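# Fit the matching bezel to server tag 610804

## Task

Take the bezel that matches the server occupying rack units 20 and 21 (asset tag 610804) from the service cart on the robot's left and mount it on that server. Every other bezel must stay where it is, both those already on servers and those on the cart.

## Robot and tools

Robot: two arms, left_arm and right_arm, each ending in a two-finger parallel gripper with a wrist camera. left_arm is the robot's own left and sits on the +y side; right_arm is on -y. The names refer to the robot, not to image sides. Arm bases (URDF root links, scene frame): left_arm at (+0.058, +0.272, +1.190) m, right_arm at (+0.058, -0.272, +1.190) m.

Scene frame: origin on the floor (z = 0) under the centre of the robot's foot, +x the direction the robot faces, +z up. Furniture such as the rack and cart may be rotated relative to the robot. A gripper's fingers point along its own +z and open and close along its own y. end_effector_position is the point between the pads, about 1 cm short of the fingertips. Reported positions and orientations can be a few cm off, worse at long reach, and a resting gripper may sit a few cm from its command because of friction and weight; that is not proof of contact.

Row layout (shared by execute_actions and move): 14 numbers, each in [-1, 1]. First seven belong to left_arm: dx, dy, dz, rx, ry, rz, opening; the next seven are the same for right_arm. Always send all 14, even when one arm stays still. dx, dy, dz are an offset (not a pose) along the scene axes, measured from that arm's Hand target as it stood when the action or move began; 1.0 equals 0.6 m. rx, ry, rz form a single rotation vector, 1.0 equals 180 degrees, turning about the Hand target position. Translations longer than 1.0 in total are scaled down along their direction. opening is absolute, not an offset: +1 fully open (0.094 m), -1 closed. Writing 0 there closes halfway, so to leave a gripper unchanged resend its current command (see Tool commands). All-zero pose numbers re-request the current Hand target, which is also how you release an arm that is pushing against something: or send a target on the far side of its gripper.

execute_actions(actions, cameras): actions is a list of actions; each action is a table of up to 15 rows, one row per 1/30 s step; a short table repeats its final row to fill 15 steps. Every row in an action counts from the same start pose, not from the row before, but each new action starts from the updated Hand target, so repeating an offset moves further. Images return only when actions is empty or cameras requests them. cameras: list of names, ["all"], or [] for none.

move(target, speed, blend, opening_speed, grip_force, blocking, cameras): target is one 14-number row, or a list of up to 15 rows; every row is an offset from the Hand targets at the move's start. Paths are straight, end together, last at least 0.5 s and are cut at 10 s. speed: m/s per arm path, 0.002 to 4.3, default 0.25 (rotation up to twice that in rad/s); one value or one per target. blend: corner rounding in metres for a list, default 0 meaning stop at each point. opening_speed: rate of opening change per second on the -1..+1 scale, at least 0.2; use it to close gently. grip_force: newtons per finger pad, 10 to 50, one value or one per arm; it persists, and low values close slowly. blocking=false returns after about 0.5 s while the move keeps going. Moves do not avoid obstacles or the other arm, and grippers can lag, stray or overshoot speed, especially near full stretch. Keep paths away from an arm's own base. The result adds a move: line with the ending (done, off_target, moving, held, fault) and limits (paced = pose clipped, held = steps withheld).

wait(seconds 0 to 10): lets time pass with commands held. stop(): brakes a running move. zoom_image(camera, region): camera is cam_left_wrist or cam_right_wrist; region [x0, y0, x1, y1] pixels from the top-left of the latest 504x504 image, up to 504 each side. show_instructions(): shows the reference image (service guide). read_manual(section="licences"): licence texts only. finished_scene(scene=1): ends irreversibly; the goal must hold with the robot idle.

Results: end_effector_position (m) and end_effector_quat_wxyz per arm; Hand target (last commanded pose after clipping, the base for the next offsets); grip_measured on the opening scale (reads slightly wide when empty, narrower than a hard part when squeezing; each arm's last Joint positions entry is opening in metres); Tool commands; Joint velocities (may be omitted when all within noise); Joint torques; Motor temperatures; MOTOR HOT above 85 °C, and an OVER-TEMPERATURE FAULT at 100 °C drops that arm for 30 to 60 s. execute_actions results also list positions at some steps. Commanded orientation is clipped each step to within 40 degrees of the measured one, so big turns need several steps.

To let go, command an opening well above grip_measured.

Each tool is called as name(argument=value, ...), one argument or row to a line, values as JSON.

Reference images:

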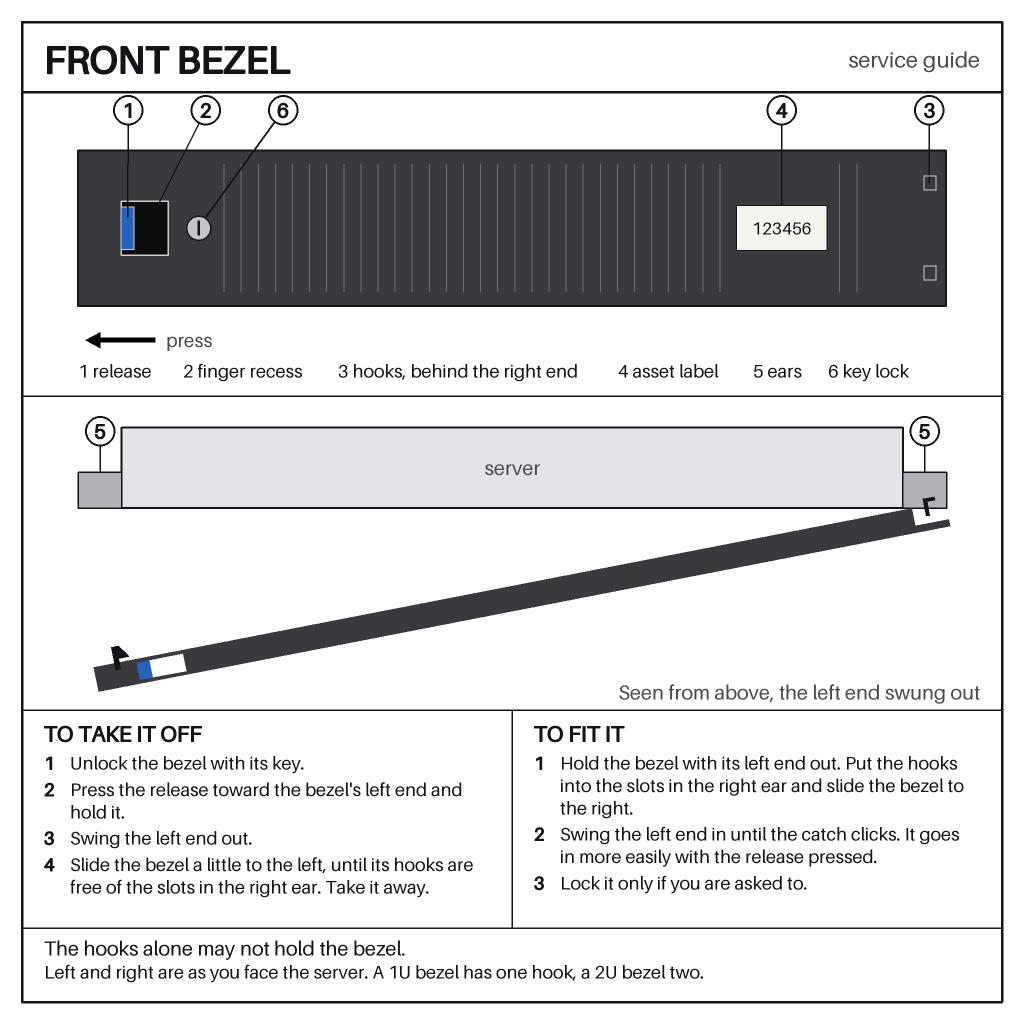

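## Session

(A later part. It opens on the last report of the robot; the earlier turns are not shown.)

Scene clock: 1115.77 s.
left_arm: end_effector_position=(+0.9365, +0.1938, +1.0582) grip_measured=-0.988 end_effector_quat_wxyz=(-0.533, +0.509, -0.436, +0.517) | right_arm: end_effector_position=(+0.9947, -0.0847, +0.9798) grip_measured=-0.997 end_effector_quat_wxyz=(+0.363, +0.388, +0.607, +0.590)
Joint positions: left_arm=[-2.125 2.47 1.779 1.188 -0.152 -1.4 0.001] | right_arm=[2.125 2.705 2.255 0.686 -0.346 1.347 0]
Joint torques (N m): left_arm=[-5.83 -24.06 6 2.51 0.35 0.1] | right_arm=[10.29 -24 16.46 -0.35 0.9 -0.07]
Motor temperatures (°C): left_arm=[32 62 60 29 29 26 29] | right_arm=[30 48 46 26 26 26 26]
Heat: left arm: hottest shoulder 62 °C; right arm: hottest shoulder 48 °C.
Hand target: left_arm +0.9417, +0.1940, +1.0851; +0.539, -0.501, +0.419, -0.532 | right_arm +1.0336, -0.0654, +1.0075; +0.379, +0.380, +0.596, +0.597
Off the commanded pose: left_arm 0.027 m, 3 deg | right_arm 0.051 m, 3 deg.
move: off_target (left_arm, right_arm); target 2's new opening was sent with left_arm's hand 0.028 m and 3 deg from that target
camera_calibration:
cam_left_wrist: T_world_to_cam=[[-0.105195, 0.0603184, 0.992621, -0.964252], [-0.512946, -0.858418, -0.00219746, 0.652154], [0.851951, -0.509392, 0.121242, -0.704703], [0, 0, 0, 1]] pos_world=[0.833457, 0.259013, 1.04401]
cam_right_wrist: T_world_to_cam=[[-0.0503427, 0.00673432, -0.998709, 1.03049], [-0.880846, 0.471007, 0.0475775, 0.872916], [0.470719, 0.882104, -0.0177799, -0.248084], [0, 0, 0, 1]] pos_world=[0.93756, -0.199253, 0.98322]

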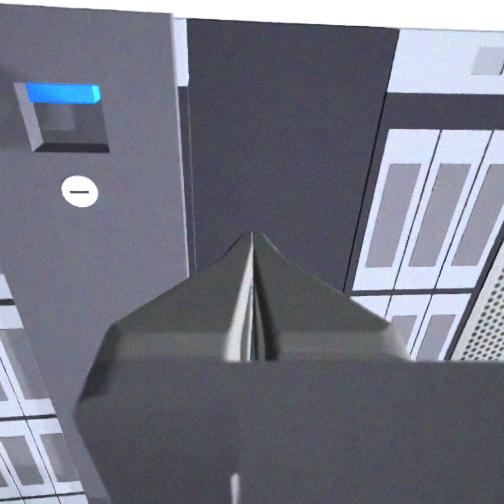

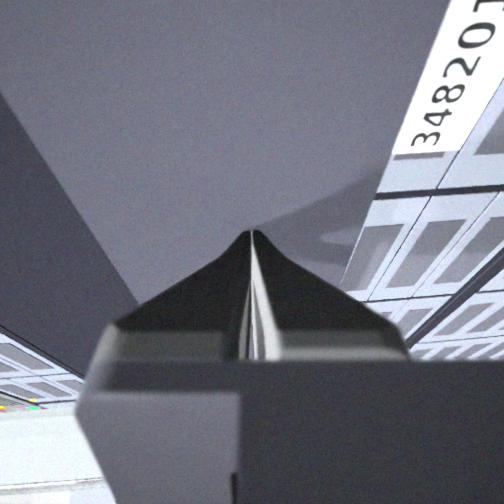

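zoom_image(
  camera="cam_left_wrist",
  region=[120, 0, 260, 140],
)

zoom_image(
  camera="cam_left_wrist",
  region=[140, 140, 260, 280],
)

Scaled by 3.600.

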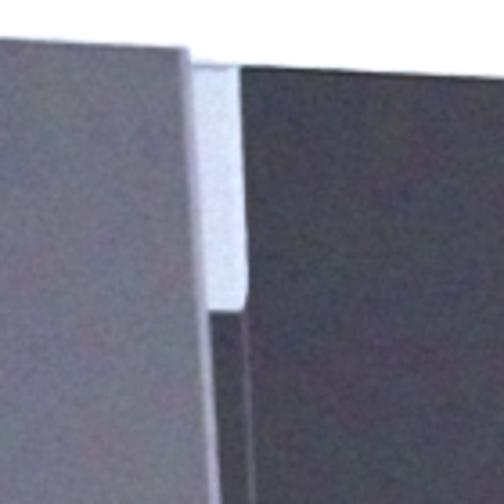

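Scaled by 3.600.

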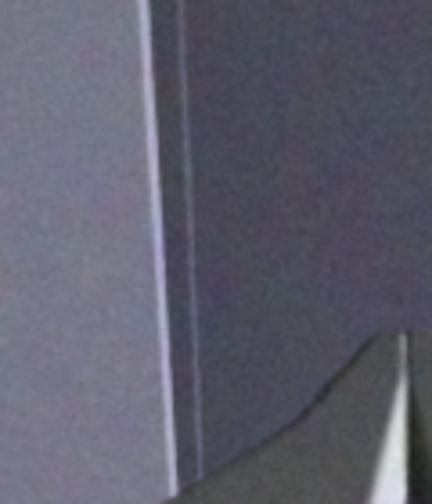

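move(
  target=[-0.01,0,-0.067,0.0145,0.033,0,1,0,0,0,0,0,0,-1],
  speed=0.12,
  cameras=["cam_left_wrist"],
)

Scene clock: 1162.07 s.
left_arm: end_effector_position=(+0.9346, +0.1919, +1.0443) grip_measured=+0.997 end_effector_quat_wxyz=(-0.525, +0.516, -0.455, +0.501) | right_arm: end_effector_position=(+0.9947, -0.0847, +0.9798) grip_measured=-0.997 end_effector_quat_wxyz=(+0.363, +0.388, +0.607, +0.590)
Joint positions: left_arm=[-2.125 2.47 1.769 1.147 -0.156 -1.386 0.094] | right_arm=[2.125 2.705 2.255 0.686 -0.346 1.347 0]
Joint torques (N m): left_arm=[-5.25 -22.36 6 1.59 0.05 0.32] | right_arm=[9.76 -23.53 16.49 -0.24 0.86 -0.07]
Motor temperatures (°C): left_arm=[31 55 50 29 28 26 29] | right_arm=[31 49 52 26 27 26 27]
Heat: left arm: hottest shoulder 55 °C; right arm: hottest elbow 52 °C.
Hand target: left_arm +0.9356, +0.1940, +1.0449; +0.528, -0.515, +0.459, -0.496 | right_arm +1.0336, -0.0654, +1.0075; +0.379, +0.380, +0.596, +0.597
Off the commanded pose: left_arm 0.002 m, 1 deg | right_arm 0.051 m, 3 deg.
move: off_target (right_arm)
camera_calibration:
cam_left_wrist: T_world_to_cam=[[-0.0538589, 0.0425497, 0.997642, -1.00032], [-0.516851, -0.856032, 0.00860722, 0.641403], [0.85438, -0.515168, 0.0680968, -0.648007], [0, 0, 0, 1]] pos_world=[0.831278, 0.257792, 1.03657]
Images, in order (width x height): cam_left_wrist 504x504.

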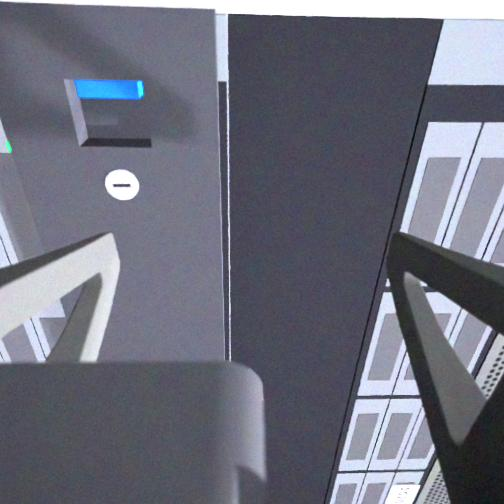

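move(
  target=[-0.0,0,-0.075,0,0.02,0,1,0,0,0,0,0,0,-1],
  speed=0.1,
  cameras=["cam_left_wrist"],
)

Scene clock: 1168.97 s.
left_arm: end_effector_position=(+0.9195, +0.1847, +0.9823) grip_measured=+0.997 end_effector_quat_wxyz=(-0.500, +0.535, -0.488, +0.475) | right_arm: end_effector_position=(+0.9947, -0.0847, +0.9798) grip_measured=-0.997 end_effector_quat_wxyz=(+0.363, +0.388, +0.607, +0.590)
Joint positions: left_arm=[-2.12 2.54 1.787 1.095 -0.161 -1.385 0.094] | right_arm=[2.125 2.705 2.255 0.686 -0.346 1.347 0]
Joint torques (N m): left_arm=[-4.89 -22.24 8.66 1.73 0.04 0.23] | right_arm=[9.82 -23.24 16.49 -0.28 0.91 -0.1]
Motor temperatures (°C): left_arm=[31 55 49 29 28 26 29] | right_arm=[31 49 53 26 27 26 27]
Heat: left arm: hottest shoulder 55 °C; right arm: hottest elbow 53 °C.
Hand target: left_arm +0.9358, +0.1942, +1.0001; +0.513, -0.531, +0.475, -0.479 | right_arm +1.0336, -0.0654, +1.0075; +0.379, +0.380, +0.596, +0.597
Off the commanded pose: left_arm 0.026 m, 2 deg | right_arm 0.051 m, 3 deg.
move: off_target (left_arm, right_arm)
camera_calibration:
cam_left_wrist: T_world_to_cam=[[0.0505832, 0.0316144, 0.998219, -1.03366], [-0.525045, -0.849391, 0.0535067, 0.590153], [0.84957, -0.526816, -0.0263659, -0.535272], [0, 0, 0, 1]] pos_world=[0.816894, 0.251959, 0.986125]
Images, in order (width x height): cam_left_wrist 504x504.

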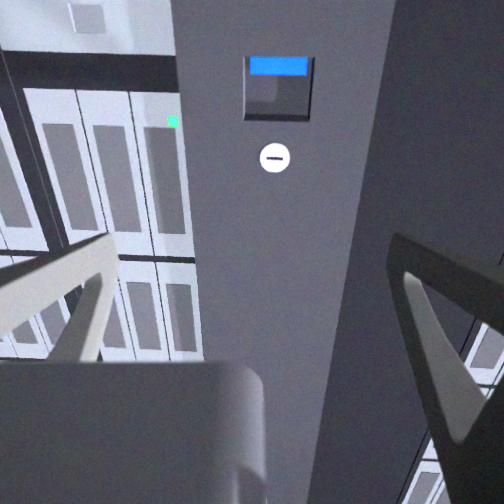

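move(
  target=[0.0,0,0.022,0,-0.016,0,1,0,0,0,0,0,0,-1],
  speed=0.1,
  cameras=["cam_left_wrist"],
)

Scene clock: 1173.00 s.
left_arm: end_effector_position=(+0.9196, +0.1856, +0.9883) grip_measured=+0.997 end_effector_quat_wxyz=(-0.506, +0.531, -0.481, +0.481) | right_arm: end_effector_position=(+0.9947, -0.0847, +0.9798) grip_measured=-0.997 end_effector_quat_wxyz=(+0.363, +0.388, +0.607, +0.590)
Joint positions: left_arm=[-2.12 2.54 1.787 1.119 -0.159 -1.385 0.094] | right_arm=[2.125 2.705 2.255 0.686 -0.346 1.347 0]
Joint torques (N m): left_arm=[-4.89 -22.3 8.66 2.61 0.32 0.29] | right_arm=[9.47 -23.24 16.53 -0.43 0.83 -0.03]
Heat: left arm: hottest shoulder 54 °C; right arm: hottest elbow 53 °C.
Hand target: left_arm +0.9358, +0.1942, +1.0133; +0.525, -0.518, +0.462, -0.492 | right_arm +1.0336, -0.0654, +1.0075; +0.379, +0.380, +0.596, +0.597
Off the commanded pose: left_arm 0.031 m, 4 deg | right_arm 0.051 m, 3 deg.
move: off_target (left_arm, right_arm)
camera_calibration:
cam_left_wrist: T_world_to_cam=[[0.0262536, 0.0336827, 0.999088, -1.01843], [-0.523771, -0.850801, 0.0424468, 0.600699], [0.851455, -0.524407, -0.00469456, -0.558369], [0, 0, 0, 1]] pos_world=[0.816792, 0.252566, 0.989382]
Images, in order (width x height): cam_left_wrist 504x504.

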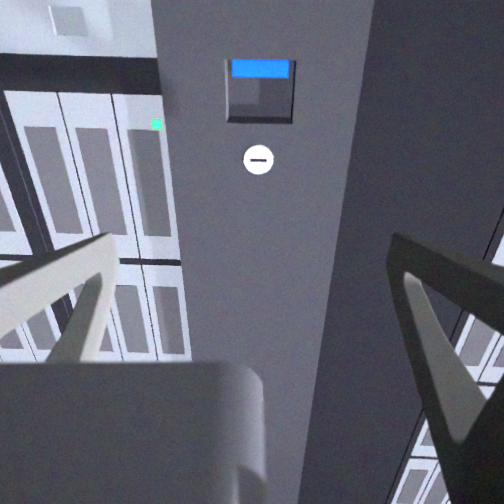

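move(
  target=[0.1,0.012,0.01,0,0,0,1,0,0,0,0,0,0,-1],
  speed=0.08,
  cameras=["cam_left_wrist"],
)

Scene clock: 1177.60 s.
left_arm: end_effector_position=(+0.9825, +0.1938, +1.0065) grip_measured=+0.997 end_effector_quat_wxyz=(-0.515, +0.524, -0.472, +0.487) | right_arm: end_effector_position=(+0.9947, -0.0847, +0.9798) grip_measured=-0.997 end_effector_quat_wxyz=(+0.363, +0.388, +0.607, +0.590)
Joint positions: left_arm=[-2.108 2.606 2.042 0.961 -0.147 -1.385 0.094] | right_arm=[2.125 2.705 2.255 0.686 -0.346 1.347 0]
Joint torques (N m): left_arm=[-5.07 -22.89 10.91 1.68 0.33 0.22] | right_arm=[9.58 -23.24 16.61 -0.32 0.89 -0.07]
Heat: left arm: hottest shoulder 54 °C; right arm: hottest elbow 53 °C.
Hand target: left_arm +0.9958, +0.2013, +1.0194; +0.525, -0.518, +0.462, -0.493 | right_arm +1.0336, -0.0654, +1.0075; +0.379, +0.380, +0.596, +0.597
Off the commanded pose: left_arm 0.020 m, 2 deg | right_arm 0.051 m, 3 deg.
move: off_target (left_arm, right_arm)
camera_calibration:
cam_left_wrist: T_world_to_cam=[[-0.0046093, 0.0315729, 0.999491, -1.0083], [-0.519973, -0.853829, 0.0245737, 0.654752], [0.85417, -0.519595, 0.0203526, -0.636272], [0, 0, 0, 1]] pos_world=[0.879291, 0.260278, 1.00465]
Images, in order (width x height): cam_left_wrist 504x504.

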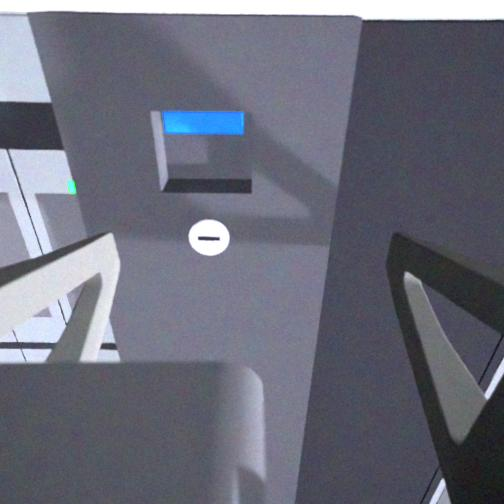

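move(
  target=[-0.01,0.00,-0.024,0,0.004,0,1,0,0,0,0,0,0,-1],
  speed=0.05,
  cameras=["cam_left_wrist"],
)

Scene clock: 1180.80 s.
left_arm: end_effector_position=(+0.9765, +0.1919, +0.9903) grip_measured=+0.997 end_effector_quat_wxyz=(-0.510, +0.528, -0.478, +0.482) | right_arm: end_effector_position=(+0.9947, -0.0847, +0.9798) grip_measured=-0.997 end_effector_quat_wxyz=(+0.363, +0.388, +0.607, +0.590)
Joint positions: left_arm=[-2.107 2.625 2.042 0.961 -0.147 -1.385 0.094] | right_arm=[2.125 2.705 2.255 0.686 -0.346 1.347 0]
Joint torques (N m): left_arm=[-4.89 -23.12 10.48 1.92 0.32 0.19] | right_arm=[9.52 -23.47 16.53 -0.38 0.9 -0.07]
Heat: left arm: hottest shoulder 54 °C; right arm: hottest elbow 54 °C.
Hand target: left_arm +0.9898, +0.2012, +1.0050; +0.522, -0.521, +0.465, -0.489 | right_arm +1.0336, -0.0654, +1.0075; +0.379, +0.380, +0.596, +0.597
Off the commanded pose: left_arm 0.022 m, 2 deg | right_arm 0.051 m, 3 deg.
move: off_target (left_arm, right_arm)
camera_calibration:
cam_left_wrist: T_world_to_cam=[[0.0143091, 0.0298462, 0.999452, -1.01018], [-0.521852, -0.8524, 0.0329262, 0.643712], [0.852916, -0.522037, 0.00337816, -0.613326], [0, 0, 0, 1]] pos_world=[0.873493, 0.258671, 0.990502]
Images, in order (width x height): cam_left_wrist 504x504.

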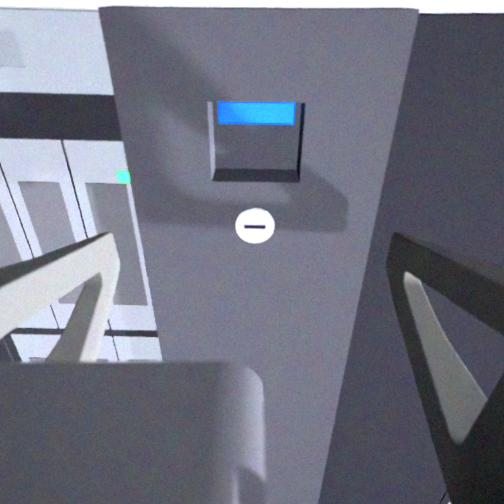

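move(
  target=[0.025,0.00,-0.005,0,0.0,0,1,0,0,0,0,0,0,-1],
  speed=0.05,
  cameras=["cam_left_wrist"],
)

Scene clock: 1183.63 s.
left_arm: end_effector_position=(+0.9908, +0.1920, +0.9881) grip_measured=+0.997 end_effector_quat_wxyz=(-0.512, +0.527, -0.477, +0.483) | right_arm: end_effector_position=(+0.9947, -0.0847, +0.9797) grip_measured=-0.997 end_effector_quat_wxyz=(+0.363, +0.388, +0.607, +0.590)
Joint positions: left_arm=[-2.105 2.662 2.128 0.916 -0.145 -1.385 0.094] | right_arm=[2.125 2.706 2.255 0.686 -0.346 1.347 0]
Joint torques (N m): left_arm=[-5.01 -22.48 11.32 1.69 0.32 0.19] | right_arm=[9.93 -23.12 16.47 -0.31 0.88 -0.07]
Heat: left arm: hottest shoulder 54 °C; right arm: hottest elbow 54 °C.
Hand target: left_arm +1.0047, +0.2013, +1.0017; +0.522, -0.521, +0.465, -0.489 | right_arm +1.0336, -0.0654, +1.0073; +0.379, +0.380, +0.597, +0.597
Off the commanded pose: left_arm 0.022 m, 2 deg | right_arm 0.052 m, 3 deg.
move: off_target (left_arm, right_arm)
camera_calibration:
cam_left_wrist: T_world_to_cam=[[0.0101714, 0.0294321, 0.999515, -1.00407], [-0.521367, -0.85279, 0.0304172, 0.653358], [0.853272, -0.521424, 0.00667088, -0.629155], [0, 0, 0, 1]] pos_world=[0.887692, 0.258673, 0.98791]
Images, in order (width x height): cam_left_wrist 504x504.

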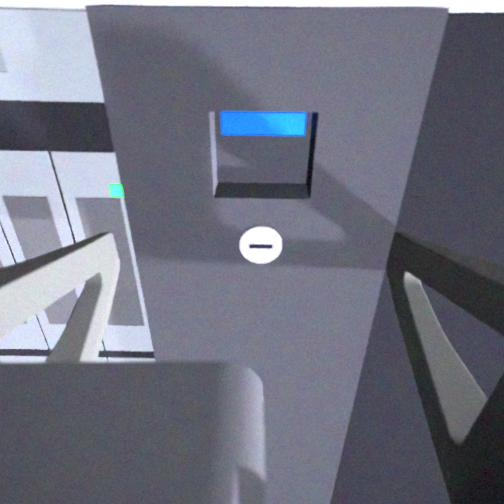

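move(
  target=[-0.002,0.00,0.012,0,-0.002,0,1,0,0,0,0,0,0,-1],
  speed=0.05,
  cameras=["cam_left_wrist"],
)

Scene clock: 1186.93 s.
left_arm: end_effector_position=(+0.9908, +0.1920, +0.9881) grip_measured=+0.997 end_effector_quat_wxyz=(-0.512, +0.527, -0.477, +0.483) | right_arm: end_effector_position=(+0.9947, -0.0847, +0.9797) grip_measured=-0.997 end_effector_quat_wxyz=(+0.363, +0.388, +0.607, +0.590)
Joint positions: left_arm=[-2.105 2.662 2.128 0.916 -0.145 -1.385 0.094] | right_arm=[2.125 2.706 2.255 0.686 -0.346 1.347 0]
Joint torques (N m): left_arm=[-5.13 -24.18 9.81 1.99 0.31 0.2] | right_arm=[9.41 -23.77 16.66 -0.27 0.82 -0.07]
Heat: left arm: hottest shoulder 53 °C; right arm: hottest elbow 54 °C.
Hand target: left_arm +1.0035, +0.2013, +1.0089; +0.524, -0.520, +0.463, -0.491 | right_arm +1.0336, -0.0654, +1.0073; +0.379, +0.380, +0.597, +0.597
Off the commanded pose: left_arm 0.026 m, 2 deg | right_arm 0.051 m, 3 deg.
move: off_target (left_arm, right_arm)
camera_calibration:
cam_left_wrist: T_world_to_cam=[[0.0101714, 0.0294321, 0.999515, -1.00407], [-0.521367, -0.85279, 0.0304172, 0.653358], [0.853272, -0.521424, 0.00667088, -0.629155], [0, 0, 0, 1]] pos_world=[0.887692, 0.258673, 0.98791]
Images, in order (width x height): cam_left_wrist 504x504.

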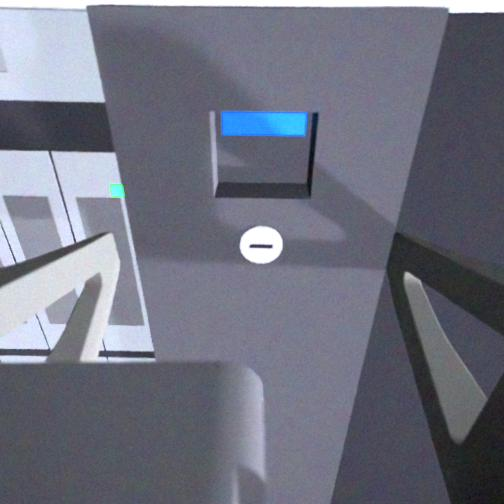

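move(
  target=[0,0.00,0.004,0,-0.006,0,1,0,0,0,0,0,0,-1],
  speed=0.05,
  cameras=["cam_left_wrist"],
)

Scene clock: 1190.60 s.
left_arm: end_effector_position=(+0.9908, +0.1914, +0.9883) grip_measured=+0.997 end_effector_quat_wxyz=(-0.511, +0.526, -0.477, +0.484) | right_arm: end_effector_position=(+0.9947, -0.0847, +0.9797) grip_measured=-0.997 end_effector_quat_wxyz=(+0.363, +0.388, +0.607, +0.590)
Joint positions: left_arm=[-2.105 2.662 2.128 0.916 -0.141 -1.385 0.094] | right_arm=[2.125 2.706 2.255 0.686 -0.346 1.347 0]
Joint torques (N m): left_arm=[-5.25 -23.77 10.45 2.56 0.32 0.2] | right_arm=[10.23 -23.94 16.54 -0.31 0.9 -0.09]
Heat: left arm: hottest shoulder 53 °C; right arm: hottest elbow 54 °C.
Hand target: left_arm +1.0035, +0.2013, +1.0113; +0.528, -0.515, +0.458, -0.496 | right_arm +1.0336, -0.0654, +1.0073; +0.379, +0.380, +0.597, +0.597
Off the commanded pose: left_arm 0.028 m, 3 deg | right_arm 0.051 m, 3 deg.
move: off_target (left_arm, right_arm)
camera_calibration:
cam_left_wrist: T_world_to_cam=[[0.00954955, 0.0293686, 0.999523, -1.00361], [-0.524252, -0.851034, 0.0300144, 0.655752], [0.85151, -0.524288, 0.00726955, -0.627854], [0, 0, 0, 1]] pos_world=[0.887987, 0.258365, 0.988012]
Images, in order (width x height): cam_left_wrist 504x504.

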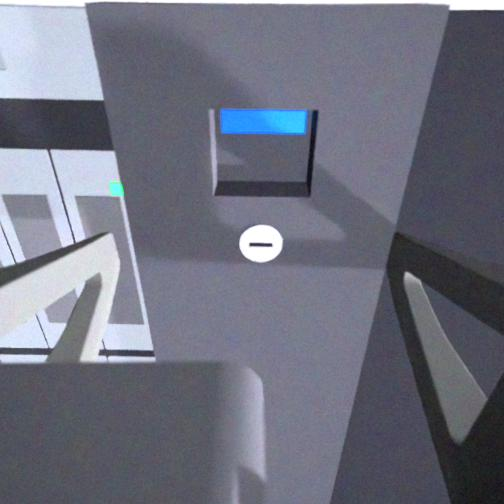

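move(
  target=[-0.002,0.00,0.006,0,-0.006,0,1,0,0,0,0,0,0,-1],
  speed=0.05,
  cameras=["cam_left_wrist"],
)

Scene clock: 1192.63 s.
left_arm: end_effector_position=(+0.9908, +0.1918, +0.9935) grip_measured=+0.997 end_effector_quat_wxyz=(-0.516, +0.521, -0.472, +0.490) | right_arm: end_effector_position=(+0.9947, -0.0847, +0.9797) grip_measured=-0.997 end_effector_quat_wxyz=(+0.363, +0.388, +0.607, +0.590)
Joint positions: left_arm=[-2.105 2.662 2.128 0.937 -0.137 -1.385 0.094] | right_arm=[2.125 2.706 2.255 0.686 -0.346 1.347 0]
Joint torques (N m): left_arm=[-5.13 -23.53 10.39 2.55 0.34 0.22] | right_arm=[10.23 -23.47 16.49 -0.31 0.85 -0.09]
Heat: left arm: hottest shoulder 53 °C; right arm: hottest elbow 54 °C.
Hand target: left_arm +1.0023, +0.2013, +1.0148; +0.532, -0.511, +0.453, -0.500 | right_arm +1.0336, -0.0654, +1.0073; +0.379, +0.380, +0.597, +0.597
Off the commanded pose: left_arm 0.026 m, 3 deg | right_arm 0.051 m, 3 deg.
move: off_target (left_arm, right_arm)
camera_calibration:
cam_left_wrist: T_world_to_cam=[[-0.011798, 0.0306971, 0.999459, -0.987793], [-0.52432, -0.851287, 0.019957, 0.666044], [0.851439, -0.523801, 0.0261386, -0.646334], [0, 0, 0, 1]] pos_world=[0.887881, 0.258767, 0.99086]
Images, in order (width x height): cam_left_wrist 504x504.

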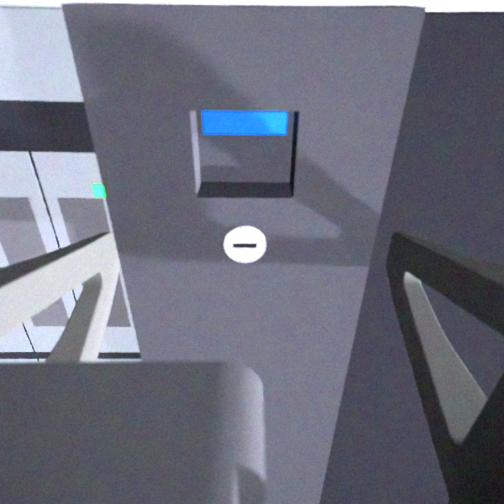

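move(
  target=[0,0.00,-0.004,0,0.005,0,1,0,0,0,0,0,0,-1],
  speed=0.05,
  cameras=["cam_left_wrist"],
)

Scene clock: 1196.63 s.
left_arm: end_effector_position=(+0.9908, +0.1919, +0.9936) grip_measured=+0.997 end_effector_quat_wxyz=(-0.516, +0.521, -0.471, +0.490) | right_arm: end_effector_position=(+0.9947, -0.0847, +0.9797) grip_measured=-0.997 end_effector_quat_wxyz=(+0.363, +0.388, +0.607, +0.590)
Joint positions: left_arm=[-2.105 2.662 2.128 0.938 -0.137 -1.385 0.094] | right_arm=[2.125 2.706 2.255 0.686 -0.346 1.347 0]
Joint torques (N m): left_arm=[-5.13 -23.94 9.85 2.09 0.2 0.21] | right_arm=[9.52 -23.53 16.58 -0.34 0.92 -0.07]
Motor temperatures (°C): left_arm=[31 52 50 29 28 26 29] | right_arm=[31 48 55 26 27 26 27]
Heat: left arm: hottest shoulder 52 °C; right arm: hottest elbow 55 °C.
Hand target: left_arm +1.0023, +0.2013, +1.0124; +0.529, -0.514, +0.458, -0.496 | right_arm +1.0336, -0.0654, +1.0073; +0.379, +0.380, +0.597, +0.597
Off the commanded pose: left_arm 0.024 m, 2 deg | right_arm 0.051 m, 3 deg.
move: off_target (left_arm, right_arm)
camera_calibration:
cam_left_wrist: T_world_to_cam=[[-0.0125219, 0.0306663, 0.999451, -0.987235], [-0.52421, -0.851365, 0.0195548, 0.666363], [0.851497, -0.523677, 0.0267363, -0.647012], [0, 0, 0, 1]] pos_world=[0.887881, 0.258767, 0.990962]
Images, in order (width x height): cam_left_wrist 504x504.

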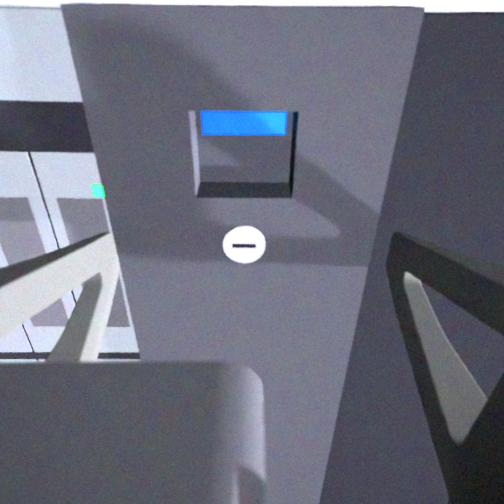

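move(
  target=[0,0.00,-0.004,0,0.004,0,1,0,0,0,0,0,0,-1],
  speed=0.05,
  cameras=["cam_left_wrist"],
)

Scene clock: 1198.70 s.
left_arm: end_effector_position=(+0.9908, +0.1919, +0.9936) grip_measured=+0.997 end_effector_quat_wxyz=(-0.516, +0.521, -0.471, +0.490) | right_arm: end_effector_position=(+0.9947, -0.0847, +0.9797) grip_measured=-0.997 end_effector_quat_wxyz=(+0.363, +0.388, +0.607, +0.590)
Joint positions: left_arm=[-2.105 2.662 2.128 0.938 -0.137 -1.385 0.094] | right_arm=[2.125 2.706 2.255 0.686 -0.346 1.347 0]
Joint torques (N m): left_arm=[-5.13 -24.06 9.57 1.68 0.1 0.2] | right_arm=[10.11 -24.06 16.53 -0.21 0.92 -0.05]
Motor temperatures (°C): left_arm=[31 52 50 29 28 26 29] | right_arm=[31 48 55 26 27 26 27]
Heat: left arm: hottest shoulder 52 °C; right arm: hottest elbow 55 °C.
Hand target: left_arm +1.0023, +0.2013, +1.0100; +0.526, -0.518, +0.461, -0.493 | right_arm +1.0336, -0.0654, +1.0073; +0.379, +0.380, +0.597, +0.597
Off the commanded pose: left_arm 0.022 m, 2 deg | right_arm 0.051 m, 3 deg.
move: off_target (left_arm, right_arm)
camera_calibration:
cam_left_wrist: T_world_to_cam=[[-0.0125219, 0.0306663, 0.999451, -0.987235], [-0.52421, -0.851365, 0.0195548, 0.666363], [0.851497, -0.523677, 0.0267363, -0.647012], [0, 0, 0, 1]] pos_world=[0.887881, 0.258767, 0.990962]
Images, in order (width x height): cam_left_wrist 504x504.

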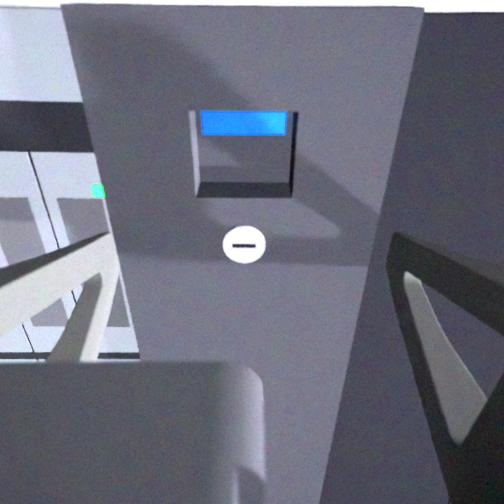

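move(
  target=[0,0.00,-0.003,0,0.003,0,1,0,0,0,0,0,0,-1],
  speed=0.03,
  cameras=["cam_left_wrist"],
)

Scene clock: 1201.33 s.
left_arm: end_effector_position=(+0.9908, +0.1915, +0.9916) grip_measured=+0.997 end_effector_quat_wxyz=(-0.514, +0.522, -0.474, +0.488) | right_arm: end_effector_position=(+0.9947, -0.0847, +0.9797) grip_measured=-0.997 end_effector_quat_wxyz=(+0.363, +0.388, +0.607, +0.590)
Joint positions: left_arm=[-2.105 2.662 2.128 0.93 -0.138 -1.385 0.094] | right_arm=[2.125 2.706 2.255 0.686 -0.346 1.347 0]
Joint torques (N m): left_arm=[-5.13 -24.29 9.4 1.63 0.04 0.2] | right_arm=[9.29 -23.47 16.58 -0.4 0.87 -0.09]
Motor temperatures (°C): left_arm=[31 52 50 29 28 26 29] | right_arm=[31 48 55 26 27 26 27]
Heat: left arm: hottest shoulder 52 °C; right arm: hottest elbow 55 °C.
Hand target: left_arm +1.0023, +0.2013, +1.0082; +0.523, -0.520, +0.463, -0.491 | right_arm +1.0336, -0.0654, +1.0073; +0.379, +0.380, +0.597, +0.597
Off the commanded pose: left_arm 0.022 m, 2 deg | right_arm 0.051 m, 3 deg.
move: off_target (left_arm, right_arm)
camera_calibration:
cam_left_wrist: T_world_to_cam=[[-0.00422422, 0.030194, 0.999535, -0.993439], [-0.525158, -0.850681, 0.023478, 0.663047], [0.850994, -0.524815, 0.0194501, -0.639221], [0, 0, 0, 1]] pos_world=[0.887982, 0.258564, 0.989843]
Images, in order (width x height): cam_left_wrist 504x504.

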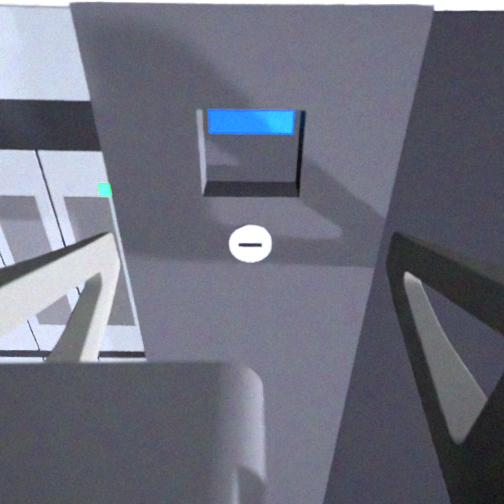

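move(
  target=[0.008,0.00,-0.002,0,0.001,0,1,0,0,0,0,0,0,-1],
  speed=0.03,
  cameras=["cam_left_wrist"],
)

Scene clock: 1203.77 s.
left_arm: end_effector_position=(+0.9909, +0.1908, +0.9880) grip_measured=+0.997 end_effector_quat_wxyz=(-0.510, +0.525, -0.479, +0.485) | right_arm: end_effector_position=(+0.9947, -0.0847, +0.9797) grip_measured=-0.997 end_effector_quat_wxyz=(+0.363, +0.388, +0.607, +0.590)
Joint positions: left_arm=[-2.105 2.662 2.128 0.915 -0.138 -1.385 0.094] | right_arm=[2.125 2.706 2.255 0.686 -0.346 1.347 0]
Joint torques (N m): left_arm=[-5.13 -23.65 11.19 1.61 0.04 0.19] | right_arm=[10.05 -22.65 16.5 -0.31 0.9 -0.09]
Motor temperatures (°C): left_arm=[31 52 50 29 27 26 29] | right_arm=[31 48 55 26 27 26 27]
Heat: left arm: hottest shoulder 52 °C; right arm: hottest elbow 55 °C.
Hand target: left_arm +1.0071, +0.2013, +1.0070; +0.523, -0.521, +0.464, -0.490 | right_arm +1.0336, -0.0654, +1.0073; +0.379, +0.380, +0.597, +0.597
Off the commanded pose: left_arm 0.027 m, 2 deg | right_arm 0.051 m, 3 deg.
move: off_target (left_arm, right_arm)
camera_calibration:
cam_left_wrist: T_world_to_cam=[[0.0104859, 0.0291737, 0.999519, -1.00418], [-0.527056, -0.849289, 0.0303182, 0.657424], [0.849766, -0.527121, 0.00647061, -0.625058], [0, 0, 0, 1]] pos_world=[0.888182, 0.258158, 0.98781]
Images, in order (width x height): cam_left_wrist 504x504.

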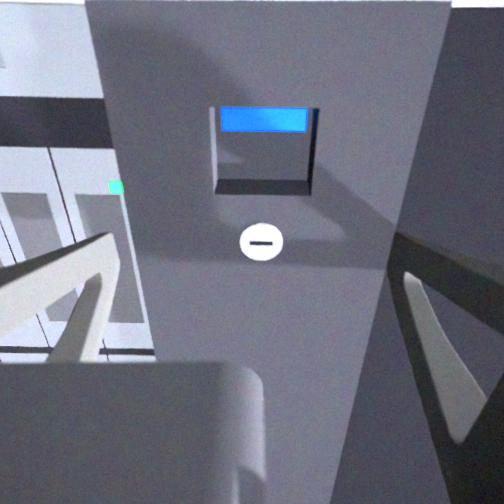

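move(
  target=[0.004,0.00,0.003,0,-0.001,0,1,0,0,0,0,0,0,-1],
  speed=0.03,
  cameras=["cam_left_wrist"],
)

Scene clock: 1206.93 s.
left_arm: end_effector_position=(+0.9947, +0.1915, +0.9923) grip_measured=+0.997 end_effector_quat_wxyz=(-0.512, +0.524, -0.477, +0.486) | right_arm: end_effector_position=(+0.9947, -0.0847, +0.9797) grip_measured=-0.997 end_effector_quat_wxyz=(+0.363, +0.388, +0.607, +0.590)
Joint positions: left_arm=[-2.105 2.662 2.141 0.907 -0.138 -1.385 0.094] | right_arm=[2.125 2.706 2.255 0.686 -0.346 1.347 0]
Joint torques (N m): left_arm=[-5.25 -23.3 11.33 1.77 0.06 0.2] | right_arm=[10.05 -23.53 16.58 -0.2 0.86 -0.05]
Motor temperatures (°C): left_arm=[31 52 50 29 27 26 28] | right_arm=[31 48 55 26 28 26 27]
Heat: left arm: hottest shoulder 52 °C; right arm: hottest elbow 55 °C.
Hand target: left_arm +1.0095, +0.2014, +1.0089; +0.524, -0.520, +0.463, -0.491 | right_arm +1.0336, -0.0654, +1.0073; +0.379, +0.380, +0.597, +0.597
Off the commanded pose: left_arm 0.024 m, 2 deg | right_arm 0.051 m, 3 deg.
move: off_target (left_arm, right_arm)
camera_calibration:
cam_left_wrist: T_world_to_cam=[[0.00528042, 0.0295484, 0.999549, -1.00353], [-0.52628, -0.849853, 0.0279034, 0.661587], [0.850295, -0.526191, 0.0110632, -0.633314], [0, 0, 0, 1]] pos_world=[0.891982, 0.25866, 0.991621]
Images, in order (width x height): cam_left_wrist 504x504.

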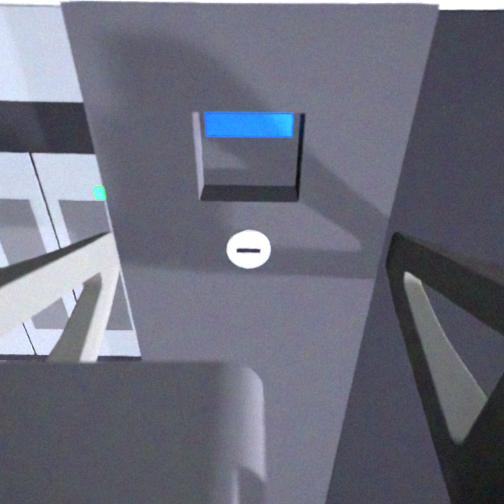

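move(
  target=[0.006,0.00,-0.007,0,-0.001,0,1,0,0,0,0,0,0,-1],
  speed=0.03,
  cameras=["cam_left_wrist"],
)

Scene clock: 1209.67 s.
left_arm: end_effector_position=(+1.0006, +0.1913, +0.9933) grip_measured=+0.997 end_effector_quat_wxyz=(-0.514, +0.523, -0.474, +0.488) | right_arm: end_effector_position=(+0.9947, -0.0847, +0.9797) grip_measured=-0.997 end_effector_quat_wxyz=(+0.363, +0.388, +0.607, +0.590)
Joint positions: left_arm=[-2.105 2.678 2.179 0.893 -0.138 -1.385 0.094] | right_arm=[2.125 2.706 2.255 0.686 -0.346 1.347 0]
Joint torques (N m): left_arm=[-5.07 -23.12 11.6 1.7 0.13 0.2] | right_arm=[9.7 -23.77 16.39 -0.32 0.87 -0.05]
Motor temperatures (°C): left_arm=[31 52 50 29 27 26 28] | right_arm=[31 48 55 26 28 26 27]
Heat: left arm: hottest shoulder 52 °C; right arm: hottest elbow 55 °C.
Hand target: left_arm +1.0131, +0.2012, +1.0048; +0.524, -0.519, +0.463, -0.492 | right_arm +1.0336, -0.0654, +1.0073; +0.379, +0.380, +0.597, +0.597
Off the commanded pose: left_arm 0.020 m, 2 deg | right_arm 0.051 m, 3 deg.
move: off_target (left_arm, right_arm)
camera_calibration:
cam_left_wrist: T_world_to_cam=[[-0.00266578, 0.0300591, 0.999545, -0.996661], [-0.525085, -0.850706, 0.0241827, 0.667221], [0.851046, -0.524781, 0.0180514, -0.646371], [0, 0, 0, 1]] pos_world=[0.897782, 0.258364, 0.991739]
Images, in order (width x height): cam_left_wrist 504x504.

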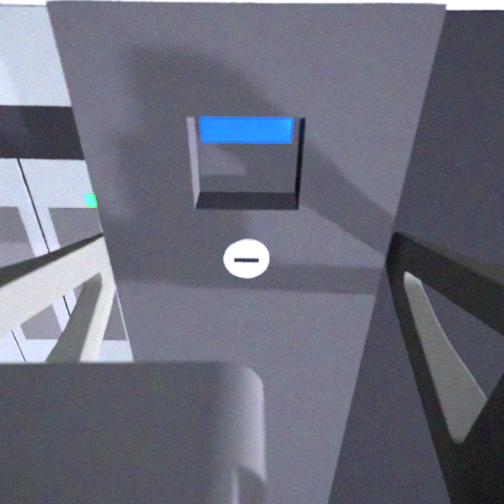

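execute_actions(
  actions=[],
)

Scene clock: 1226.43 s.
left_arm: end_effector_position=(+1.0006, +0.1913, +0.9933) grip_measured=+0.997 end_effector_quat_wxyz=(-0.514, +0.523, -0.474, +0.488) | right_arm: end_effector_position=(+0.9947, -0.0847, +0.9797) grip_measured=-0.997 end_effector_quat_wxyz=(+0.363, +0.388, +0.607, +0.590)
Joint positions: left_arm=[-2.105 2.678 2.179 0.893 -0.138 -1.385 0.094] | right_arm=[2.125 2.706 2.255 0.686 -0.346 1.347 0]
Joint velocities: within noise
Joint torques (N m): left_arm=[-5.19 -23.18 11.6 1.66 0.14 0.18] | right_arm=[9.35 -23.53 16.53 -0.36 0.84 -0.05]
Motor temperatures (°C): left_arm=[30 57 50 28 27 26 28] | right_arm=[31 48 56 26 28 26 27]
Heat: left arm: hottest shoulder 57 °C; right arm: hottest elbow 56 °C.
Hand target: left_arm +1.0131, +0.2012, +1.0048; +0.524, -0.519, +0.463, -0.492 | right_arm +1.0336, -0.0654, +1.0073; +0.379, +0.380, +0.597, +0.597
Tool commands: left_gripper/opening=+1.0 right_gripper/opening=-1.0
Off the commanded pose: left_arm 0.020 m, 2 deg | right_arm 0.051 m, 3 deg.
camera_calibration:
cam_left_wrist: T_world_to_cam=[[-0.00266578, 0.0300591, 0.999545, -0.996661], [-0.525085, -0.850706, 0.0241827, 0.667221], [0.851046, -0.524781, 0.0180514, -0.646371], [0, 0, 0, 1]] pos_world=[0.897782, 0.258364, 0.991739]
cam_right_wrist: T_world_to_cam=[[-0.0503427, 0.00673432, -0.998709, 1.03029], [-0.880846, 0.471007, 0.0475775, 0.872791], [0.470719, 0.882104, -0.0177799, -0.248129], [0, 0, 0, 1]] pos_world=[0.93746, -0.199153, 0.98302]

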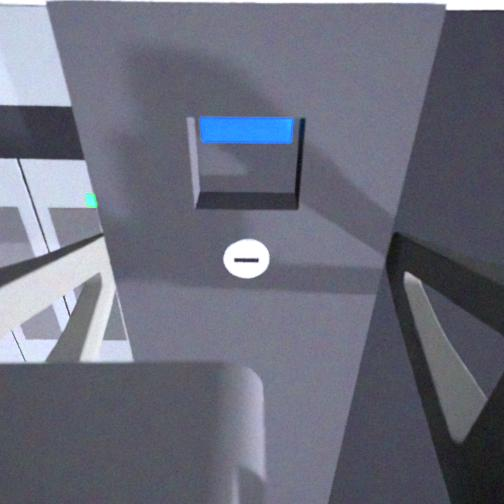

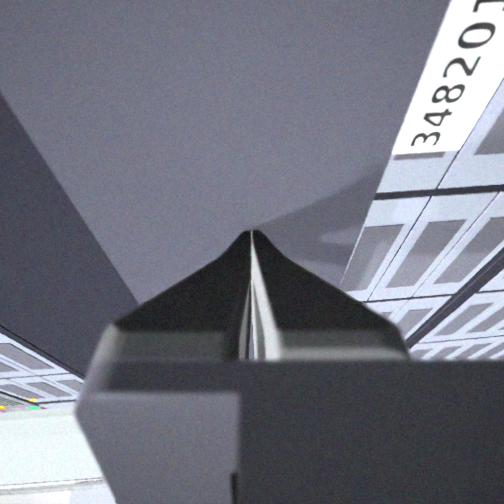

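zoom_image(
  camera="cam_left_wrist",
  region=[60, 190, 180, 310],
)

zoom_image(
  camera="cam_left_wrist",
  region=[340, 190, 460, 310],
)

Scaled by 4.200.

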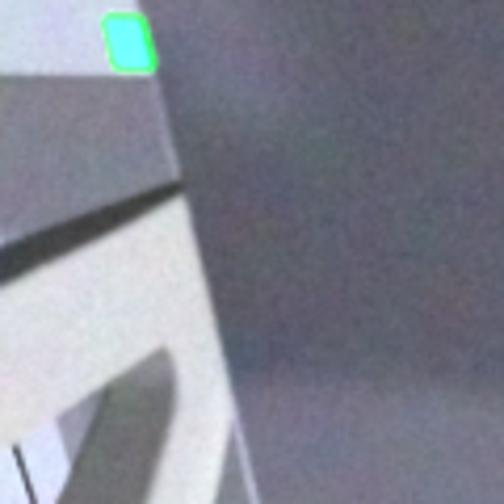

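Scaled by 4.200.

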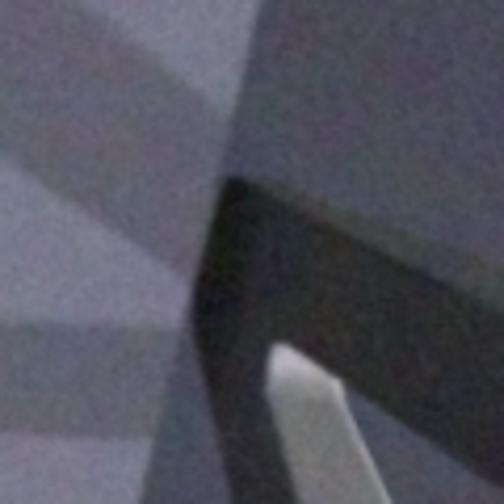

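move(
  target=[0.004,0,-0.004,0,0,0,1,0,0,0,0,0,0,-1],
  speed=0.03,
)

move(
  target=[0,0,0,0,0,0,0.75,0,0,0,0,0,0,-1],
  opening_speed=0.2,
  cameras=["all"],
)

Scene clock: 1232.20 s.
left_arm: end_effector_position=(+1.0030, +0.1916, +0.9903) grip_measured=+0.997 end_effector_quat_wxyz=(-0.514, +0.523, -0.474, +0.487) | right_arm: end_effector_position=(+0.9947, -0.0847, +0.9797) grip_measured=-0.997 end_effector_quat_wxyz=(+0.363, +0.388, +0.607, +0.590)
Joint positions: left_arm=[-2.104 2.692 2.202 0.883 -0.138 -1.385 0.094] | right_arm=[2.125 2.706 2.255 0.686 -0.346 1.347 0]
Joint torques (N m): left_arm=[-5.13 -23.06 11.66 1.62 0.18 0.18] | right_arm=[9.82 -23.3 16.54 -0.31 0.87 -0.03]
Motor temperatures (°C): left_arm=[30 57 51 28 27 26 28] | right_arm=[31 48 56 26 28 26 27]
Heat: left arm: hottest shoulder 57 °C; right arm: hottest elbow 56 °C.
Hand target: left_arm +1.0155, +0.2015, +1.0023; +0.524, -0.519, +0.463, -0.491 | right_arm +1.0336, -0.0654, +1.0073; +0.379, +0.380, +0.597, +0.597
Off the commanded pose: left_arm 0.020 m, 2 deg | right_arm 0.051 m, 3 deg.
move: off_target (left_arm, right_arm)

Scene clock: 1233.67 s.
left_arm: end_effector_position=(+1.0036, +0.1918, +0.9914) grip_measured=+0.846 end_effector_quat_wxyz=(-0.514, +0.523, -0.474, +0.488) | right_arm: end_effector_position=(+0.9947, -0.0847, +0.9797) grip_measured=-0.997 end_effector_quat_wxyz=(+0.363, +0.388, +0.607, +0.590)
Joint positions: left_arm=[-2.104 2.692 2.204 0.883 -0.138 -1.385 0.087] | right_arm=[2.125 2.706 2.255 0.686 -0.346 1.347 0]
Joint torques (N m): left_arm=[-5.13 -23.18 11.63 1.62 0.17 0.18] | right_arm=[9.93 -23.36 16.68 -0.29 0.89 -0.05]
Motor temperatures (°C): left_arm=[30 58 51 28 27 26 28] | right_arm=[31 48 56 26 28 26 27]
Heat: left arm: hottest shoulder 58 °C; right arm: hottest elbow 56 °C.
Hand target: left_arm +1.0156, +0.2015, +1.0024; +0.524, -0.519, +0.463, -0.492 | right_arm +1.0336, -0.0654, +1.0073; +0.379, +0.380, +0.597, +0.597
Off the commanded pose: left_arm 0.019 m, 2 deg | right_arm 0.051 m, 3 deg.
move: off_target (left_arm, right_arm)
camera_calibration:
cam_left_wrist: T_world_to_cam=[[-0.00394521, 0.0297557, 0.999549, -0.993439], [-0.523922, -0.851448, 0.023279, 0.669089], [0.851757, -0.523594, 0.0189488, -0.650482], [0, 0, 0, 1]] pos_world=[0.900684, 0.258667, 0.989742]
cam_right_wrist: T_world_to_cam=[[-0.0503427, 0.00673432, -0.998709, 1.03029], [-0.880846, 0.471007, 0.0475775, 0.872791], [0.470719, 0.882104, -0.0177799, -0.248129], [0, 0, 0, 1]] pos_world=[0.93746, -0.199153, 0.98302]

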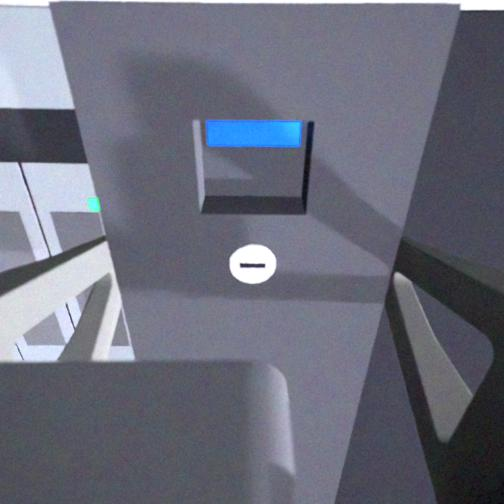

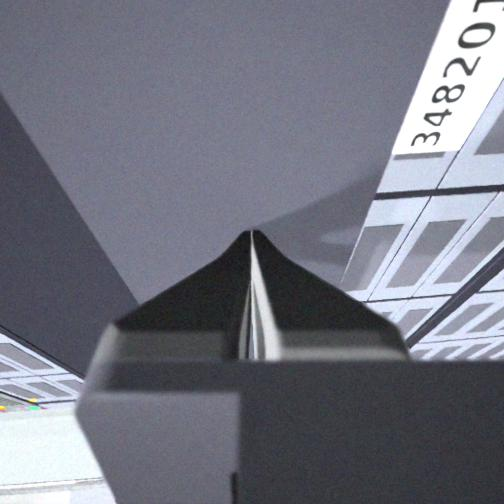

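zoom_image(
  camera="cam_left_wrist",
  region=[384, 0, 504, 120],
)

zoom_image(
  camera="cam_left_wrist",
  region=[30, 0, 150, 120],
)

Scaled by 4.200.

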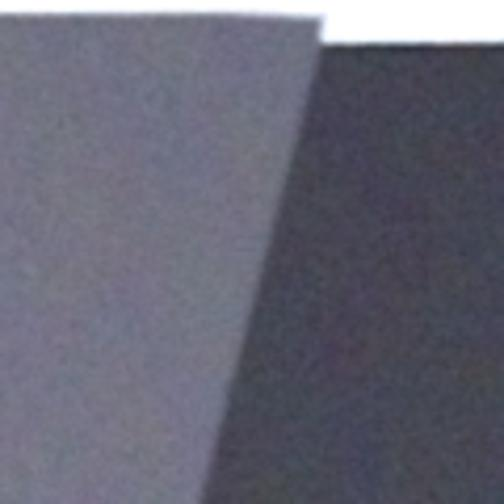

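Scaled by 4.200.

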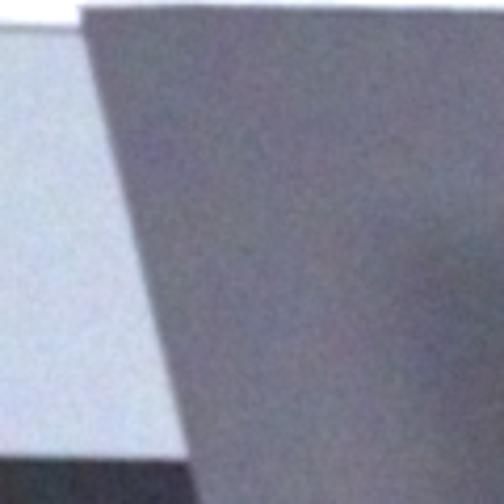

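move(
  target=[0,0,0.008,0,-0.002,0,0.75,0,0,0,0,0,0,-1],
  speed=0.03,
)

Scene clock: 1247.37 s.
left_arm: end_effector_position=(+1.0036, +0.1918, +0.9914) grip_measured=+0.846 end_effector_quat_wxyz=(-0.514, +0.523, -0.474, +0.488) | right_arm: end_effector_position=(+0.9947, -0.0847, +0.9797) grip_measured=-0.997 end_effector_quat_wxyz=(+0.363, +0.388, +0.607, +0.590)
Joint positions: left_arm=[-2.104 2.692 2.204 0.883 -0.138 -1.385 0.087] | right_arm=[2.125 2.706 2.255 0.686 -0.346 1.347 0]
Joint torques (N m): left_arm=[-5.07 -23.77 10.95 1.85 0.19 0.2] | right_arm=[9.47 -23.3 16.59 -0.31 0.9 -0.09]
Motor temperatures (°C): left_arm=[30 58 51 28 27 26 29] | right_arm=[31 48 57 26 28 26 27]
Heat: left arm: hottest shoulder 58 °C; right arm: hottest elbow 57 °C.
Hand target: left_arm +1.0156, +0.2015, +1.0072; +0.526, -0.518, +0.461, -0.493 | right_arm +1.0336, -0.0654, +1.0073; +0.379, +0.380, +0.597, +0.597
Off the commanded pose: left_arm 0.022 m, 2 deg | right_arm 0.051 m, 3 deg.
move: off_target (left_arm, right_arm)

move(
  target=[0,0,0.008,0,-0.005,0,0.75,0,0,0,0,0,0,-1],
  speed=0.03,
)

Scene clock: 1249.93 s.
left_arm: end_effector_position=(+1.0036, +0.1918, +0.9914) grip_measured=+0.846 end_effector_quat_wxyz=(-0.514, +0.523, -0.474, +0.488) | right_arm: end_effector_position=(+0.9947, -0.0847, +0.9797) grip_measured=-0.997 end_effector_quat_wxyz=(+0.363, +0.388, +0.607, +0.590)
Joint positions: left_arm=[-2.104 2.692 2.204 0.883 -0.138 -1.385 0.087] | right_arm=[2.125 2.706 2.255 0.686 -0.346 1.347 0]
Joint torques (N m): left_arm=[-5.3 -23.82 10.93 2.36 0.3 0.2] | right_arm=[9.76 -24 16.44 -0.38 0.88 -0.07]
Motor temperatures (°C): left_arm=[30 58 51 28 27 26 29] | right_arm=[31 48 57 26 28 26 27]
Heat: left arm: hottest shoulder 58 °C; right arm: hottest elbow 57 °C.
Hand target: left_arm +1.0156, +0.2015, +1.0120; +0.529, -0.514, +0.457, -0.497 | right_arm +1.0336, -0.0654, +1.0073; +0.379, +0.380, +0.597, +0.597
Off the commanded pose: left_arm 0.026 m, 3 deg | right_arm 0.051 m, 3 deg.
move: off_target (left_arm, right_arm)

move(
  target=[0.005,0,0.002,0,-0.002,0,0.75,0,0,0,0,0,0,-1],
  speed=0.03,
)

Scene clock: 1252.70 s.
left_arm: end_effector_position=(+1.0037, +0.1918, +0.9917) grip_measured=+0.846 end_effector_quat_wxyz=(-0.515, +0.522, -0.474, +0.488) | right_arm: end_effector_position=(+0.9947, -0.0847, +0.9797) grip_measured=-0.997 end_effector_quat_wxyz=(+0.363, +0.388, +0.607, +0.590)
Joint positions: left_arm=[-2.104 2.692 2.204 0.883 -0.138 -1.385 0.087] | right_arm=[2.125 2.706 2.255 0.686 -0.346 1.347 0]
Joint torques (N m): left_arm=[-5.3 -23.53 12.08 2.22 0.35 0.2] | right_arm=[10.05 -22.89 16.51 -0.5 0.88 -0.08]
Motor temperatures (°C): left_arm=[30 59 51 28 27 26 29] | right_arm=[31 48 57 26 28 26 27]
Heat: left arm: hottest shoulder 59 °C; right arm: hottest elbow 57 °C.
Hand target: left_arm +1.0186, +0.2015, +1.0132; +0.531, -0.512, +0.455, -0.499 | right_arm +1.0336, -0.0654, +1.0073; +0.379, +0.380, +0.597, +0.597
Off the commanded pose: left_arm 0.028 m, 3 deg | right_arm 0.051 m, 3 deg.
move: off_target (left_arm, right_arm)

move(
  target=[0.005,0,0.003,0,-0.002,0,0.75,0,0,0,0,0,0,-1],
  speed=0.03,
)

move(
  target=[0.005,0,0.003,0,-0.002,0,0.75,0,0,0,0,0,0,-1],
  speed=0.03,
)

Scene clock: 1256.53 s.
left_arm: end_effector_position=(+1.0039, +0.1918, +0.9919) grip_measured=+0.846 end_effector_quat_wxyz=(-0.515, +0.522, -0.473, +0.488) | right_arm: end_effector_position=(+0.9947, -0.0847, +0.9797) grip_measured=-0.997 end_effector_quat_wxyz=(+0.363, +0.388, +0.607, +0.590)
Joint positions: left_arm=[-2.104 2.692 2.206 0.884 -0.138 -1.385 0.087] | right_arm=[2.125 2.706 2.255 0.686 -0.346 1.347 0]
Joint torques (N m): left_arm=[-5.13 -23.12 13.07 2.13 0.4 0.21] | right_arm=[10.05 -23.94 16.62 -0.27 0.85 -0.04]
Motor temperatures (°C): left_arm=[30 59 51 28 27 26 30] | right_arm=[31 48 57 26 28 26 27]
Heat: left arm: hottest shoulder 59 °C; right arm: hottest elbow 57 °C.
Hand target: left_arm +1.0215, +0.2015, +1.0150; +0.532, -0.511, +0.453, -0.500 | right_arm +1.0336, -0.0654, +1.0073; +0.379, +0.380, +0.597, +0.597
Off the commanded pose: left_arm 0.031 m, 4 deg | right_arm 0.051 m, 3 deg.
move: off_target (left_arm, right_arm)

Scene clock: 1257.23 s.
left_arm: end_effector_position=(+1.0041, +0.1918, +0.9921) grip_measured=+0.846 end_effector_quat_wxyz=(-0.516, +0.522, -0.472, +0.489) | right_arm: end_effector_position=(+0.9947, -0.0847, +0.9797) grip_measured=-0.997 end_effector_quat_wxyz=(+0.363, +0.388, +0.607, +0.590)
Joint positions: left_arm=[-2.104 2.695 2.209 0.886 -0.138 -1.384 0.087] | right_arm=[2.125 2.706 2.255 0.686 -0.346 1.347 0]
Joint torques (N m): left_arm=[-5.19 -23.12 13.86 1.95 0.46 0.21] | right_arm=[9.93 -22.89 16.54 -0.35 0.87 -0.06]
Motor temperatures (°C): left_arm=[30 59 52 28 27 26 30] | right_arm=[31 48 57 26 28 26 27]
Heat: left arm: hottest shoulder 59 °C; right arm: hottest elbow 57 °C.
Hand target: left_arm +1.0246, +0.2015, +1.0169; +0.534, -0.509, +0.452, -0.502 | right_arm +1.0336, -0.0654, +1.0074; +0.379, +0.380, +0.597, +0.597
Off the commanded pose: left_arm 0.033 m, 4 deg | right_arm 0.051 m, 3 deg.
move: off_target (left_arm, right_arm)


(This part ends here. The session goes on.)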